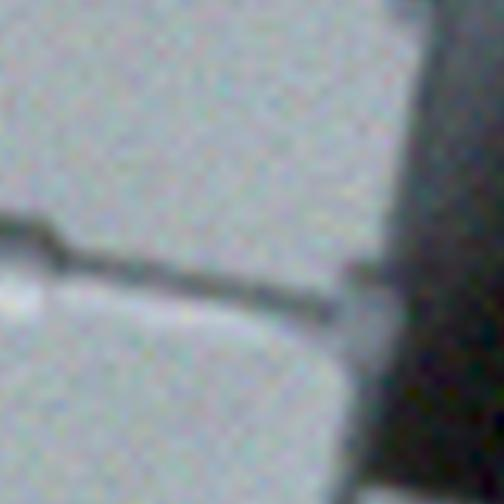

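Emit:
move(target=[[0,0,0,0,0,0,1,1,1,1,1,1,0,0.3,-0.00094,-0.00137,-0.0007,0,0,0,-1,-1,-0.97,-0.95,-0.97,-1,1,0.2],[0,0,0,0,0,0,1,1,1,1,1,1,0,0.3,0.00283,0.00412,-0.0007,0,0,0,-1,-1,-0.97,-0.95,-0.97,-1,1,0.2]], speed=[0.01,0.004], stop_force=4, zero=false, cameras=[])

Emit:
move(target=[[0,0,0,0,0,0,1,1,1,1,1,1,0,0.3,-0.00121,-0.00118,0,0,0,0,-1,-1,-0.97,-0.95,-0.97,-1,1,0.2],[0,0,0,0,0,0,1,1,1,1,1,1,0,0.3,0.00256,0.00431,0,0,0,0,-1,-1,-0.97,-0.95,-0.97,-1,1,0.2]], speed=[0.01,0.004], stop_force=4, zero=false, cameras=[])

Scene clock: 434.77 s.
left_arm: end_effector_position=(+0.7286, +0.4648, +0.5275) hand_measured=(+1.000, +1.000, +1.000, +1.000, +1.000, +1.000) hand_load_n=(+0.5, +0.0, +0.0, +0.0, +0.0, +0.0) hand_stopped_by=(target, target, target, target, target, target) hand_force_limit=0.00 hand_speed=0.30 end_effector_quat_wxyz=(+0.348, +0.338, +0.864, -0.131) end_effector_velocity=(+0.000, +0.001, +0.000) end_effector_angular_velocity=(+0.001, +0.000, +0.001) | right_arm: end_effector_position=(+0.7784, +0.3152, +0.4414) hand_measured=(-0.766, -0.778, -0.570, -0.752, -0.026, -1.000) hand_load_n=(+0.0, +0.0, +11.5, +11.0, +15.5, +1.5) hand_stopped_by=(force, force, force, force, force, target) hand_force_limit=1.00 hand_speed=0.20 end_effector_quat_wxyz=(+0.654, -0.248, +0.677, +0.228) end_effector_velocity=(+0.000, +0.000, +0.001) end_effector_angular_velocity=(+0.001, -0.001, +0.000)
Joint positions: left_arm=[-0.316 -1.351 1.353 0.857 1.876 -1.221] | right_arm=[0.773 -0.867 1.054 -0.145 1.717 -1.58]
Joint velocities: left_arm=[0.001 0 0 0 0 0.001] | right_arm=[0 -0.001 0 0 0 0]
Joint torques (N m): left_arm=[4.93 -36.74 -41.05 2.19 0.59 4.2] | right_arm=[-4.01 -128.34 -47.32 -6.52 -1.06 -0.05]
Wrist force (N): left_arm=[-0.3 -0.2 -0.9] | right_arm=[11.5 0.3 -3.8]
Wrist torque (N m): left_arm=[0.02 0.08 -0.01] | right_arm=[-0.10 -0.70 0.18]
Wrist force, peak (N): left_arm=[-0.2 0.1 -1.4] | right_arm=[12.6 -0.2 -8.2]
Hand target: left_arm +0.7286, +0.4648, +0.5275; +0.348, +0.338, +0.864, -0.131 | right_arm +0.7784, +0.3152, +0.4414; +0.654, -0.248, +0.677, +0.228
Off the commanded pose: left_arm 0.000 m, 0 deg | right_arm 0.003 m, 0 deg.
move: contact (right_arm); path passed 1 of 2 targets
No camera images: "cameras" was empty.

Scene clock: 435.90 s.
left_arm: end_effector_position=(+0.7286, +0.4648, +0.5275) hand_measured=(+1.000, +1.000, +1.000, +1.000, +1.000, +1.000) hand_load_n=(+0.0, +0.0, +0.0, +0.0, +0.0, +0.0) hand_stopped_by=(target, target, target, target, target, target) hand_force_limit=0.00 hand_speed=0.30 end_effector_quat_wxyz=(+0.348, +0.338, +0.864, -0.131) end_effector_velocity=(+0.000, +0.000, +0.000) end_effector_angular_velocity=(+0.000, +0.000, +0.000) | right_arm: end_effector_position=(+0.7782, +0.3153, +0.4415) hand_measured=(-0.766, -0.778, -0.570, -0.752, -0.026, -1.000) hand_load_n=(+0.0, +0.0, +11.0, +11.0, +15.0, +1.5) hand_stopped_by=(force, force, force, force, force, target) hand_force_limit=1.00 hand_speed=0.20 end_effector_quat_wxyz=(+0.654, -0.248, +0.677, +0.228) end_effector_velocity=(+0.000, +0.000, +0.001) end_effector_angular_velocity=(+0.000, +0.000, +0.000)
Joint positions: left_arm=[-0.316 -1.351 1.353 0.857 1.876 -1.221] | right_arm=[0.773 -0.867 1.053 -0.145 1.717 -1.58]
Joint velocities: left_arm=[0 0 0 0 0 0] | right_arm=[0 -0.001 0 0 0 0]
Joint torques (N m): left_arm=[6.61 -35.51 -42.07 0.6 0.96 3.79] | right_arm=[-8.1 -130.22 -46.13 -7.02 0.1 0.21]
Wrist force (N): left_arm=[0.0 -0.1 -1.0] | right_arm=[12.5 1.3 -2.5]
Wrist torque (N m): left_arm=[0.04 0.04 0.00] | right_arm=[-0.15 -0.58 0.15]
Wrist force, peak (N): left_arm=[-0.6 0.0 -1.3] | right_arm=[12.6 -1.3 -13.4]
Hand target: left_arm +0.7286, +0.4648, +0.5275; +0.348, +0.338, +0.864, -0.131 | right_arm +0.7783, +0.3153, +0.4415; +0.654, -0.248, +0.677, +0.228
Off the commanded pose: left_arm 0.000 m, 0 deg | right_arm 0.003 m, 0 deg.
move: contact (right_arm); path passed 1 of 2 targets
No camera images: "cameras" was empty.

Emit:
move(target=[[0,0,0,0,0,0,1,1,1,1,1,1,0,0.3,-0.00121,-0.00118,-0.0004,0,0,0,-1,-1,-0.97,-0.95,-0.97,-1,1,0.2],[0,0,0,0,0,0,1,1,1,1,1,1,0,0.3,0.00256,0.00431,-0.0004,0,0,0,-1,-1,-0.97,-0.95,-0.97,-1,1,0.2]], speed=[0.01,0.003], stop_force=4, zero=false, cameras=[])

Emit:
move(target=[[0,0,0,0,0,0,1,1,1,1,1,1,0,0.3,-0.00121,-0.00118,0,0,0,0,-1,-1,-0.97,-0.95,-0.97,-1,1,0.2],[0,0,0,0,0,0,1,1,1,1,1,1,0,0.3,0.00256,0.00431,0,0,0,0,-1,-1,-0.97,-0.95,-0.97,-1,1,0.2]], speed=[0.01,0.003], stop_force=4, zero=false, cameras=[])

Scene clock: 437.73 s.
left_arm: end_effector_position=(+0.7286, +0.4648, +0.5275) hand_measured=(+1.000, +1.000, +1.000, +1.000, +1.000, +1.000) hand_load_n=(+0.0, +0.0, +0.0, +0.0, +0.0, +0.0) hand_stopped_by=(target, target, target, target, target, target) hand_force_limit=0.00 hand_speed=0.30 end_effector_quat_wxyz=(+0.348, +0.338, +0.864, -0.131) end_effector_velocity=(+0.000, +0.000, -0.001) end_effector_angular_velocity=(+0.001, +0.001, +0.000) | right_arm: end_effector_position=(+0.7784, +0.3157, +0.4412) hand_measured=(-0.766, -0.778, -0.570, -0.752, -0.026, -1.000) hand_load_n=(+0.0, +0.0, +11.0, +11.0, +15.0, +1.5) hand_stopped_by=(force, force, force, force, force, target) hand_force_limit=1.00 hand_speed=0.20 end_effector_quat_wxyz=(+0.654, -0.248, +0.677, +0.228) end_effector_velocity=(+0.000, +0.000, -0.002) end_effector_angular_velocity=(-0.001, +0.001, +0.000)
Joint positions: left_arm=[-0.316 -1.351 1.353 0.857 1.876 -1.221] | right_arm=[0.773 -0.867 1.053 -0.145 1.717 -1.58]
Joint velocities: left_arm=[0 0.001 0 0 0 0] | right_arm=[0 0.001 0 0 0 0]
Joint torques (N m): left_arm=[5.04 -36.75 -47.28 0.41 0.9 3.68] | right_arm=[-10.72 -130.08 -50.24 -7.38 -0.63 0.67]
Wrist force (N): left_arm=[-0.2 -0.1 -0.9] | right_arm=[13.6 0.6 -5.0]
Wrist torque (N m): left_arm=[0.03 0.06 -0.01] | right_arm=[-0.12 -0.50 0.14]
Wrist force, peak (N): left_arm=[-0.3 -0.4 -1.4] | right_arm=[16.2 -2.1 -14.3]
Hand target: left_arm +0.7286, +0.4648, +0.5275; +0.348, +0.338, +0.864, -0.131 | right_arm +0.7784, +0.3156, +0.4412; +0.654, -0.248, +0.677, +0.228
Off the commanded pose: left_arm 0.000 m, 0 deg | right_arm 0.003 m, 0 deg.
move: contact (right_arm); path passed 1 of 2 targets
No camera images: "cameras" was empty.

Scene clock: 439.20 s.
left_arm: end_effector_position=(+0.7286, +0.4648, +0.5275) hand_measured=(+1.000, +1.000, +1.000, +1.000, +1.000, +1.000) hand_load_n=(+0.0, +0.5, +0.0, +0.0, +0.0, +0.0) hand_stopped_by=(target, target, target, target, target, target) hand_force_limit=0.00 hand_speed=0.30 end_effector_quat_wxyz=(+0.348, +0.338, +0.864, -0.131) end_effector_velocity=(+0.000, +0.000, +0.000) end_effector_angular_velocity=(-0.001, +0.001, +0.001) | right_arm: end_effector_position=(+0.7783, +0.3156, +0.4412) hand_measured=(-0.766, -0.778, -0.570, -0.752, -0.026, -1.000) hand_load_n=(+0.0, +0.0, +11.0, +11.0, +15.5, +1.0) hand_stopped_by=(force, force, force, force, force, target) hand_force_limit=1.00 hand_speed=0.20 end_effector_quat_wxyz=(+0.654, -0.248, +0.677, +0.228) end_effector_velocity=(+0.000, +0.000, +0.001) end_effector_angular_velocity=(+0.000, +0.000, -0.001)
Joint positions: left_arm=[-0.316 -1.351 1.353 0.857 1.876 -1.221] | right_arm=[0.773 -0.867 1.053 -0.145 1.718 -1.58]
Joint velocities: left_arm=[0 0 0 0 0.001 -0.001] | right_arm=[0 -0.001 0 0 0.001 0]
Joint torques (N m): left_arm=[5.37 -34.3 -47.83 -0.71 0.24 3.8] | right_arm=[-9.14 -129.01 -48.64 -7.16 -0.68 0.65]
Wrist force (N): left_arm=[-0.4 -0.4 -0.6] | right_arm=[13.7 0.8 -4.4]
Wrist torque (N m): left_arm=[-0.02 0.08 -0.03] | right_arm=[-0.09 -0.53 0.15]
Wrist force, peak (N): left_arm=[0.0 -0.5 -1.3] | right_arm=[14.9 -1.3 -10.2]
Hand target: left_arm +0.7286, +0.4648, +0.5275; +0.348, +0.338, +0.864, -0.131 | right_arm +0.7783, +0.3156, +0.4412; +0.654, -0.248, +0.677, +0.228
Off the commanded pose: left_arm 0.000 m, 0 deg | right_arm 0.003 m, 0 deg.
move: contact (right_arm); path passed 1 of 2 targets
No camera images: "cameras" was empty.

Emit:
move(target=[[0,0,0,0,0,0,1,1,1,1,1,1,0,0.3,-0.00094,-0.00137,-0.0005,0,0,0,-1,-1,-0.97,-0.95,-0.97,-1,1,0.2],[0,0,0,0,0,0,1,1,1,1,1,1,0,0.3,0.00283,0.00412,-0.0005,0,0,0,-1,-1,-0.97,-0.95,-0.97,-1,1,0.2]], speed=[0.01,0.003], stop_force=4, zero=false, cameras=[])

Scene clock: 441.43 s.
left_arm: end_effector_position=(+0.7286, +0.4648, +0.5275) hand_measured=(+1.000, +1.000, +1.000, +1.000, +1.000, +1.000) hand_load_n=(+0.0, +0.0, +0.0, +0.0, +0.0, +0.0) hand_stopped_by=(target, target, target, target, target, target) hand_force_limit=0.00 hand_speed=0.30 end_effector_quat_wxyz=(+0.348, +0.338, +0.864, -0.131) end_effector_velocity=(+0.000, +0.000, +0.000) end_effector_angular_velocity=(+0.002, -0.001, -0.001) | right_arm: end_effector_position=(+0.7785, +0.3157, +0.4410) hand_measured=(-0.766, -0.778, -0.570, -0.752, -0.026, -1.000) hand_load_n=(+0.0, +0.0, +10.5, +11.0, +15.0, +1.5) hand_stopped_by=(force, force, force, force, force, target) hand_force_limit=1.00 hand_speed=0.20 end_effector_quat_wxyz=(+0.654, -0.248, +0.677, +0.228) end_effector_velocity=(+0.000, +0.000, +0.000) end_effector_angular_velocity=(+0.000, +0.000, +0.000)
Joint positions: left_arm=[-0.316 -1.351 1.353 0.857 1.876 -1.221] | right_arm=[0.773 -0.866 1.053 -0.145 1.717 -1.58]
Joint velocities: left_arm=[0 0 0 0 -0.001 0.002] | right_arm=[0 0 0 0 0 0]
Joint torques (N m): left_arm=[5.96 -38.8 -48.35 -1.45 0.51 4.03] | right_arm=[-6.22 -127.13 -48.98 -6.44 -0.73 0.83]
Wrist force (N): left_arm=[-0.1 0.0 -1.0] | right_arm=[11.5 0.8 -5.4]
Wrist torque (N m): left_arm=[0.06 0.04 0.01] | right_arm=[-0.13 -0.62 0.13]
Wrist force, peak (N): left_arm=[0.2 -0.4 -1.3] | right_arm=[14.0 -1.6 -14.7]
Hand target: left_arm +0.7286, +0.4648, +0.5275; +0.348, +0.338, +0.864, -0.131 | right_arm +0.7785, +0.3156, +0.4410; +0.654, -0.248, +0.677, +0.228
Off the commanded pose: left_arm 0.000 m, 0 deg | right_arm 0.003 m, 0 deg.
move: contact (right_arm); path passed 1 of 2 targets
No camera images: "cameras" was empty.

Emit:
move(target=[[0,0,0,0,0,0,1,1,1,1,1,1,0,0.3,-0.00053,-0.00166,-0.0003,0,0,0,-1,-1,-0.97,-0.95,-0.97,-1,1,0.2],[0,0,0,0,0,0,1,1,1,1,1,1,0,0.3,0.00324,0.00383,-0.0003,0,0,0,-1,-1,-0.97,-0.95,-0.97,-1,1,0.2]], speed=[0.01,0.003], stop_force=4, zero=false, cameras=[])

Scene clock: 442.63 s.
left_arm: end_effector_position=(+0.7286, +0.4648, +0.5275) hand_measured=(+1.000, +1.000, +1.000, +1.000, +1.000, +1.000) hand_load_n=(+0.0, +0.0, +0.0, +0.0, +0.0, +0.0) hand_stopped_by=(target, target, target, target, target, target) hand_force_limit=0.00 hand_speed=0.30 end_effector_quat_wxyz=(+0.348, +0.338, +0.864, -0.131) end_effector_velocity=(+0.000, +0.000, +0.000) end_effector_angular_velocity=(+0.000, -0.001, +0.000) | right_arm: end_effector_position=(+0.7786, +0.3151, +0.4409) hand_measured=(-0.766, -0.778, -0.570, -0.752, -0.026, -1.000) hand_load_n=(+0.0, +0.0, +11.0, +11.0, +15.0, +1.5) hand_stopped_by=(force, force, force, force, force, target) hand_force_limit=1.00 hand_speed=0.20 end_effector_quat_wxyz=(+0.654, -0.248, +0.677, +0.228) end_effector_velocity=(-0.001, +0.000, +0.001) end_effector_angular_velocity=(+0.000, +0.000, +0.000)
Joint positions: left_arm=[-0.316 -1.351 1.353 0.857 1.876 -1.221] | right_arm=[0.773 -0.867 1.054 -0.146 1.717 -1.58]
Joint velocities: left_arm=[0 0 0 -0.001 0 0] | right_arm=[0 -0.001 0 0.001 0 0]
Joint torques (N m): left_arm=[3.36 -37.14 -48.35 -1.19 0.38 3.51] | right_arm=[-7.2 -127.52 -45.95 -6.67 0.07 0.01]
Wrist force (N): left_arm=[0.2 -0.7 -0.7] | right_arm=[10.9 0.4 -3.5]
Wrist torque (N m): left_arm=[-0.08 0.00 0.00] | right_arm=[-0.08 -0.67 0.17]
Wrist force, peak (N): left_arm=[-0.5 -0.6 -1.1] | right_arm=[13.3 0.0 -8.9]
Hand target: left_arm +0.7286, +0.4648, +0.5275; +0.348, +0.338, +0.864, -0.131 | right_arm +0.7785, +0.3151, +0.4409; +0.654, -0.248, +0.677, +0.228
Off the commanded pose: left_arm 0.000 m, 0 deg | right_arm 0.003 m, 0 deg.
move: contact (right_arm); path passed 1 of 2 targets
No camera images: "cameras" was empty.

Emit:
move(target=[[0,0,0,0,0,0,1,1,1,1,1,1,0,0.3,-0.00162,-0.00089,-0.0002,0,0,0,-1,-1,-0.97,-0.95,-0.97,-1,1,0.2],[0,0,0,0,0,0,1,1,1,1,1,1,0,0.3,0.00215,0.0046,-0.0002,0,0,0,-1,-1,-0.97,-0.95,-0.97,-1,1,0.2]], speed=[0.01,0.003], stop_force=4, zero=false, cameras=[])

Scene clock: 444.43 s.
left_arm: end_effector_position=(+0.7286, +0.4648, +0.5275) hand_measured=(+1.000, +1.000, +1.000, +1.000, +1.000, +1.000) hand_load_n=(+0.0, +0.0, +0.0, +0.5, +0.0, +0.0) hand_stopped_by=(target, target, target, target, target, target) hand_force_limit=0.00 hand_speed=0.30 end_effector_quat_wxyz=(+0.348, +0.338, +0.864, -0.131) end_effector_velocity=(+0.000, -0.001, +0.000) end_effector_angular_velocity=(-0.001, +0.000, +0.000) | right_arm: end_effector_position=(+0.7784, +0.3158, +0.4408) hand_measured=(-0.766, -0.778, -0.570, -0.752, -0.026, -1.000) hand_load_n=(+0.0, +0.0, +11.0, +11.0, +15.5, +1.0) hand_stopped_by=(force, force, force, force, force, target) hand_force_limit=1.00 hand_speed=0.20 end_effector_quat_wxyz=(+0.654, -0.248, +0.677, +0.228) end_effector_velocity=(+0.000, +0.000, +0.000) end_effector_angular_velocity=(+0.000, +0.000, +0.000)
Joint positions: left_arm=[-0.316 -1.351 1.353 0.857 1.876 -1.221] | right_arm=[0.773 -0.866 1.053 -0.145 1.718 -1.58]
Joint velocities: left_arm=[-0.001 0 0 -0.001 0 -0.001] | right_arm=[0 0 0 -0.001 0 0]
Joint torques (N m): left_arm=[1.98 -36.38 -47.47 -0.88 0.04 3.71] | right_arm=[4.74 -127.07 -48.06 -5.98 -0.58 1.13]
Wrist force (N): left_arm=[-0.1 -0.2 -0.9] | right_arm=[11.3 0.7 -5.0]
Wrist torque (N m): left_arm=[0.01 0.05 0.00] | right_arm=[-0.10 -0.75 0.18]
Wrist force, peak (N): left_arm=[-0.4 -0.1 -1.3] | right_arm=[13.5 -2.4 -15.3]
Hand target: left_arm +0.7286, +0.4648, +0.5275; +0.348, +0.338, +0.864, -0.131 | right_arm +0.7784, +0.3158, +0.4408; +0.654, -0.248, +0.677, +0.228
Off the commanded pose: left_arm 0.000 m, 0 deg | right_arm 0.003 m, 0 deg.
move: contact (right_arm); path passed 1 of 2 targets
No camera images: "cameras" was empty.

Emit:
move(target=[[0,0,0,0,0,0,1,1,1,1,1,1,0,0.3,-0.00121,-0.00118,0,0,0,0,-1,-1,-0.97,-0.95,-0.97,-1,1,0.2],[0,0,0,0,0,0,1,1,1,1,1,1,0,0.3,0.00256,0.00431,0,0,0,0,-1,-1,-0.97,-0.95,-0.97,-1,1,0.2]], speed=[0.01,0.003], stop_force=4, zero=false, cameras=[])

Emit:
move(target=[[0,0,0,0,0,0,1,1,1,1,1,1,0,0.3,-0.00121,-0.00118,-0.0005,0,0,0,-1,-1,-0.97,-0.95,-0.97,-1,1,0.2],[0,0,0,0,0,0,1,1,1,1,1,1,0,0.3,0.00256,0.00431,-0.0005,0,0,0,-1,-1,-0.97,-0.95,-0.97,-1,1,0.2]], speed=[0.01,0.003], stop_force=4, zero=false, cameras=[])

Scene clock: 445.90 s.
left_arm: end_effector_position=(+0.7286, +0.4648, +0.5275) hand_measured=(+1.000, +1.000, +1.000, +1.000, +1.000, +1.000) hand_load_n=(+0.0, +0.0, +0.0, +0.0, +0.0, -0.5) hand_stopped_by=(target, target, target, target, target, target) hand_force_limit=0.00 hand_speed=0.30 end_effector_quat_wxyz=(+0.348, +0.338, +0.864, -0.131) end_effector_velocity=(+0.000, +0.000, +0.000) end_effector_angular_velocity=(-0.001, +0.000, +0.000) | right_arm: end_effector_position=(+0.7782, +0.3158, +0.4408) hand_measured=(-0.766, -0.778, -0.570, -0.752, -0.026, -1.000) hand_load_n=(+0.0, +0.0, +11.0, +11.0, +15.0, +1.5) hand_stopped_by=(force, force, force, force, force, target) hand_force_limit=1.00 hand_speed=0.20 end_effector_quat_wxyz=(+0.654, -0.248, +0.677, +0.228) end_effector_velocity=(+0.000, +0.000, +0.000) end_effector_angular_velocity=(+0.001, -0.001, +0.000)
Joint positions: left_arm=[-0.316 -1.351 1.353 0.857 1.876 -1.221] | right_arm=[0.774 -0.866 1.053 -0.146 1.718 -1.58]
Joint velocities: left_arm=[0 0 0 0 0 0] | right_arm=[0 0 0 -0.001 0 0]
Joint torques (N m): left_arm=[2.89 -36.19 -47.09 -1.19 0.22 3.96] | right_arm=[2.19 -128.46 -46.21 -6.4 -0.58 1.09]
Wrist force (N): left_arm=[-0.4 -0.2 -0.9] | right_arm=[11.1 1.1 -3.0]
Wrist torque (N m): left_arm=[0.02 0.09 -0.02] | right_arm=[-0.06 -0.61 0.16]
Wrist force, peak (N): left_arm=[-0.4 -0.4 -1.2] | right_arm=[13.2 -1.5 -10.7]
Hand target: left_arm +0.7286, +0.4648, +0.5275; +0.348, +0.338, +0.864, -0.131 | right_arm +0.7782, +0.3158, +0.4408; +0.654, -0.248, +0.677, +0.228
Off the commanded pose: left_arm 0.000 m, 0 deg | right_arm 0.003 m, 0 deg.
move: contact (right_arm); path passed 1 of 2 targets
No camera images: "cameras" was empty.

Scene clock: 447.17 s.
left_arm: end_effector_position=(+0.7286, +0.4648, +0.5275) hand_measured=(+1.000, +1.000, +1.000, +1.000, +1.000, +1.000) hand_load_n=(+0.0, -0.5, +0.0, -0.5, +0.0, +0.0) hand_stopped_by=(target, target, target, target, target, target) hand_force_limit=0.00 hand_speed=0.30 end_effector_quat_wxyz=(+0.348, +0.338, +0.864, -0.131) end_effector_velocity=(+0.000, +0.000, +0.000) end_effector_angular_velocity=(+0.001, +0.000, +0.000) | right_arm: end_effector_position=(+0.7781, +0.3159, +0.4406) hand_measured=(-0.766, -0.778, -0.570, -0.752, -0.026, -1.000) hand_load_n=(+0.0, +0.0, +11.0, +11.0, +15.0, +1.5) hand_stopped_by=(force, force, force, force, force, target) hand_force_limit=1.00 hand_speed=0.20 end_effector_quat_wxyz=(+0.654, -0.248, +0.677, +0.228) end_effector_velocity=(+0.000, +0.001, -0.002) end_effector_angular_velocity=(-0.001, +0.001, +0.000)
Joint positions: left_arm=[-0.316 -1.351 1.353 0.857 1.876 -1.221] | right_arm=[0.774 -0.866 1.053 -0.146 1.718 -1.58]
Joint velocities: left_arm=[0 0 0 0 -0.001 0] | right_arm=[0 0.002 0 0 0 0]
Joint torques (N m): left_arm=[2.57 -39.34 -47.29 -1.13 0.66 3.61] | right_arm=[3.35 -126.97 -45.55 -6.19 -0.56 1.34]
Wrist force (N): left_arm=[0.0 -0.3 -0.9] | right_arm=[10.6 -0.7 -5.8]
Wrist torque (N m): left_arm=[0.01 0.02 0.00] | right_arm=[-0.03 -0.77 0.20]
Wrist force, peak (N): left_arm=[-0.6 -0.3 -1.1] | right_arm=[11.9 -2.4 -12.0]
Hand target: left_arm +0.7286, +0.4648, +0.5275; +0.348, +0.338, +0.864, -0.131 | right_arm +0.7781, +0.3159, +0.4406; +0.654, -0.248, +0.677, +0.228
Off the commanded pose: left_arm 0.000 m, 0 deg | right_arm 0.003 m, 0 deg.
move: contact (right_arm); path passed 1 of 2 targets
No camera images: "cameras" was empty.

Emit:
move(target=[[0,0,0,0,0,0,1,1,1,1,1,1,0,0.3,-0.00046,-0.00171,0.0004,0,0,0,-1,-1,-0.97,-0.95,-0.97,-1,1,0.2],[0,0,0,0,0,0,1,1,1,1,1,1,0,0.3,0.00331,0.00378,0.0004,0,0,0,-1,-1,-0.97,-0.95,-0.97,-1,1,0.2]], speed=[0.01,0.006], stop_force=9, zero=false, cameras=[])

Emit:
wait(seconds=1, cameras=[])

Scene clock: 448.47 s.
left_arm: end_effector_position=(+0.7286, +0.4648, +0.5275) hand_measured=(+1.000, +1.000, +1.000, +1.000, +1.000, +1.000) hand_load_n=(+0.0, +0.0, +0.0, +0.0, +0.0, +0.0) hand_stopped_by=(target, target, target, target, target, target) hand_force_limit=0.00 hand_speed=0.30 end_effector_quat_wxyz=(+0.348, +0.338, +0.864, -0.131) end_effector_velocity=(-0.001, +0.000, +0.001) end_effector_angular_velocity=(+0.000, +0.000, -0.001) | right_arm: end_effector_position=(+0.7784, +0.3157, +0.4409) hand_measured=(-0.766, -0.778, -0.570, -0.752, -0.026, -1.000) hand_load_n=(+0.0, +0.0, +11.0, +11.0, +15.5, +1.5) hand_stopped_by=(force, force, force, force, force, target) hand_force_limit=1.00 hand_speed=0.20 end_effector_quat_wxyz=(+0.654, -0.248, +0.677, +0.228) end_effector_velocity=(+0.000, +0.000, +0.000) end_effector_angular_velocity=(+0.001, -0.001, +0.000)
Joint positions: left_arm=[-0.316 -1.351 1.353 0.857 1.876 -1.221] | right_arm=[0.773 -0.867 1.053 -0.146 1.717 -1.58]
Joint velocities: left_arm=[-0.001 -0.001 0 0.001 0 0.001] | right_arm=[0 0 0 -0.001 0 0]
Joint torques (N m): left_arm=[-0.75 -34.87 -46.38 -1.48 0.16 4.03] | right_arm=[-4.64 -129.25 -47.09 -6.95 -0.95 0.83]
Wrist force (N): left_arm=[0.0 -0.2 -0.9] | right_arm=[12.6 1.5 -3.6]
Wrist torque (N m): left_arm=[0.01 0.03 0.01] | right_arm=[-0.14 -0.53 0.12]
Wrist force, peak (N): left_arm=[-0.1 -0.8 -1.0] | right_arm=[14.6 -2.3 -15.2]
Hand target: left_arm +0.7286, +0.4648, +0.5275; +0.348, +0.338, +0.864, -0.131 | right_arm +0.7784, +0.3157, +0.4409; +0.654, -0.248, +0.677, +0.228
Off the commanded pose: left_arm 0.000 m, 0 deg | right_arm 0.003 m, 0 deg.
move: contact (right_arm); path passed 1 of 2 targets
No camera images: "cameras" was empty.

Scene clock: 449.47 s.
left_arm: end_effector_position=(+0.7286, +0.4648, +0.5275) hand_measured=(+1.000, +1.000, +1.000, +1.000, +1.000, +1.000) hand_load_n=(+0.0, +0.0, +0.0, +0.0, +0.0, +0.0) hand_stopped_by=(target, target, target, target, target, target) hand_force_limit=0.00 hand_speed=0.30 end_effector_quat_wxyz=(+0.348, +0.338, +0.864, -0.131) end_effector_velocity=(+0.000, +0.000, +0.000) end_effector_angular_velocity=(+0.001, -0.001, +0.000) | right_arm: end_effector_position=(+0.7784, +0.3157, +0.4409) hand_measured=(-0.766, -0.778, -0.570, -0.752, -0.026, -1.000) hand_load_n=(+0.0, +0.0, +11.0, +11.5, +15.5, +1.5) hand_stopped_by=(force, force, force, force, force, target) hand_force_limit=1.00 hand_speed=0.20 end_effector_quat_wxyz=(+0.654, -0.248, +0.677, +0.228) end_effector_velocity=(+0.000, +0.000, +0.000) end_effector_angular_velocity=(+0.000, +0.000, +0.000)
Joint positions: left_arm=[-0.316 -1.351 1.353 0.857 1.876 -1.221] | right_arm=[0.773 -0.867 1.053 -0.146 1.717 -1.58]
Joint velocities: left_arm=[0 0 0 0 0 0.001] | right_arm=[0 0 0 0 0 0]
Joint torques (N m): left_arm=[-2.2 -35.61 -45.85 -0.98 0.32 3.65] | right_arm=[-4.89 -128.83 -47.77 -6.2 -0.79 0.83]
Wrist force (N): left_arm=[-0.1 -0.3 -1.0] | right_arm=[12.8 1.4 -3.2]
Wrist torque (N m): left_arm=[0.01 0.06 -0.01] | right_arm=[-0.18 -0.56 0.12]
Wrist force, peak (N): left_arm=[-0.4 -0.4 -1.2] | right_arm=[12.8 1.7 -3.5]
Hand target: left_arm +0.7286, +0.4648, +0.5275; +0.348, +0.338, +0.864, -0.131 | right_arm +0.7784, +0.3157, +0.4409; +0.654, -0.248, +0.677, +0.228
Off the commanded pose: left_arm 0.000 m, 0 deg | right_arm 0.003 m, 0 deg.
wait: 1.00 s; at rest by 0.17 s
No camera images: "cameras" was empty.

Emit:
move(target=[[0,0,0,0,0,0,1,1,1,1,1,1,0,0.3,0.00047,0.00069,0,0,0,0,-1,-1,-0.97,-0.95,-0.97,-1,1,0.2],[0,0,0,0,0,0,1,1,1,1,1,1,0,0.3,0.00057,0.00083,-0.0004,0,0,0,-1,-1,-0.97,-0.95,-0.97,-1,1,0.2],[0,0,0,0,0,0,1,1,1,1,1,1,0,0.3,0.00098,0.00054,-0.0004,0,0,0,-1,-1,-0.97,-0.95,-0.97,-1,1,0.2],[0,0,0,0,0,0,1,1,1,1,1,1,0,0.3,0.00098,0.00054,-0.0008,0,0,0,-1,-1,-0.97,-0.95,-0.97,-1,1,0.2],[0,0,0,0,0,0,1,1,1,1,1,1,0,0.3,0.0002,0.00109,-0.0008,0,0,0,-1,-1,-0.97,-0.95,-0.97,-1,1,0.2],[0,0,0,0,0,0,1,1,1,1,1,1,0,0.3,0.0002,0.00109,-0.0004,0,0,0,-1,-1,-0.97,-0.95,-0.97,-1,1,0.2],[0,0,0,0,0,0,1,1,1,1,1,1,0,0.3,0.00066,0.00096,-0.0006,0,0,0,-1,-1,-0.97,-0.95,-0.97,-1,1,0.2]], speed=0.002, cameras=[])

Scene clock: 451.20 s.
left_arm: end_effector_position=(+0.7286, +0.4648, +0.5275) hand_measured=(+1.000, +1.000, +1.000, +1.000, +1.000, +1.000) hand_load_n=(+0.0, +0.0, +0.0, +0.0, +0.0, +0.0) hand_stopped_by=(target, target, target, target, target, target) hand_force_limit=0.00 hand_speed=0.30 end_effector_quat_wxyz=(+0.348, +0.338, +0.864, -0.131) end_effector_velocity=(+0.000, +0.000, +0.001) end_effector_angular_velocity=(+0.001, -0.002, -0.001) | right_arm: end_effector_position=(+0.7786, +0.3163, +0.4406) hand_measured=(-0.766, -0.778, -0.570, -0.752, -0.026, -1.000) hand_load_n=(+0.0, +0.5, +11.0, +11.0, +15.5, +1.0) hand_stopped_by=(force, force, force, force, force, target) hand_force_limit=1.00 hand_speed=0.20 end_effector_quat_wxyz=(+0.654, -0.248, +0.677, +0.228) end_effector_velocity=(+0.000, +0.000, +0.002) end_effector_angular_velocity=(+0.002, -0.001, +0.000)
Joint positions: left_arm=[-0.316 -1.351 1.353 0.857 1.876 -1.221] | right_arm=[0.774 -0.865 1.051 -0.145 1.718 -1.58]
Joint velocities: left_arm=[0 -0.001 0 -0.001 0 0.002] | right_arm=[0 -0.001 0 0 0 0]
Joint torques (N m): left_arm=[0.07 -37.63 -46.16 -0.83 0.7 3.36] | right_arm=[-15.56 -106.9 -58.81 -3.54 -1.79 1.17]
Wrist force (N): left_arm=[-0.8 -0.1 -0.7] | right_arm=[11.9 -2.4 -13.0]
Wrist torque (N m): left_arm=[0.02 0.14 -0.04] | right_arm=[0.13 -1.13 -0.59]
Wrist force, peak (N): left_arm=[-0.9 -0.1 -1.1] | right_arm=[16.4 -3.2 -18.3]
Hand target: left_arm +0.7286, +0.4648, +0.5275; +0.348, +0.338, +0.864, -0.131 | right_arm +0.7787, +0.3163, +0.4406; +0.654, -0.248, +0.677, +0.228
Off the commanded pose: left_arm 0.000 m, 0 deg | right_arm 0.000 m, 0 deg.
move: done
No camera images: "cameras" was empty.

Emit:
wait(seconds=1.2, cameras=[])

Scene clock: 452.47 s.
left_arm: end_effector_position=(+0.7286, +0.4648, +0.5275) hand_measured=(+1.000, +1.000, +1.000, +1.000, +1.000, +1.000) hand_load_n=(+0.0, +0.0, +0.0, +0.0, +0.0, +0.0) hand_stopped_by=(target, target, target, target, target, target) hand_force_limit=0.00 hand_speed=0.30 end_effector_quat_wxyz=(+0.348, +0.338, +0.864, -0.131) end_effector_velocity=(+0.000, +0.000, +0.000) end_effector_angular_velocity=(+0.001, +0.000, -0.001) | right_arm: end_effector_position=(+0.7787, +0.3163, +0.4406) hand_measured=(-0.766, -0.778, -0.570, -0.752, -0.026, -1.000) hand_load_n=(-0.5, +0.0, +10.5, +11.5, +15.5, +1.0) hand_stopped_by=(force, force, force, force, force, target) hand_force_limit=1.00 hand_speed=0.20 end_effector_quat_wxyz=(+0.654, -0.248, +0.677, +0.228) end_effector_velocity=(+0.000, +0.000, +0.000) end_effector_angular_velocity=(+0.000, +0.000, +0.000)
Joint positions: left_arm=[-0.316 -1.351 1.353 0.857 1.876 -1.221] | right_arm=[0.773 -0.865 1.051 -0.145 1.718 -1.58]
Joint velocities: left_arm=[0 0 0 0 -0.001 0.001] | right_arm=[0 0 0 -0.001 0 0]
Joint torques (N m): left_arm=[-2.8 -35.56 -46.52 -0.35 0.48 3.66] | right_arm=[-15.99 -106.59 -58.19 -6.3 -1.37 1.7]
Wrist force (N): left_arm=[-0.2 -0.1 -0.7] | right_arm=[12.2 -2.6 -14.4]
Wrist torque (N m): left_arm=[0.02 0.06 0.00] | right_arm=[0.09 -1.09 -0.63]
Wrist force, peak (N): left_arm=[-0.4 -0.1 -1.2] | right_arm=[13.0 -2.3 -14.6]
Hand target: left_arm +0.7286, +0.4648, +0.5275; +0.348, +0.338, +0.864, -0.131 | right_arm +0.7787, +0.3163, +0.4406; +0.654, -0.248, +0.677, +0.228
Off the commanded pose: left_arm 0.000 m, 0 deg | right_arm 0.000 m, 0 deg.
wait: 1.20 s; at rest by 0.10 s
No camera images: "cameras" was empty.


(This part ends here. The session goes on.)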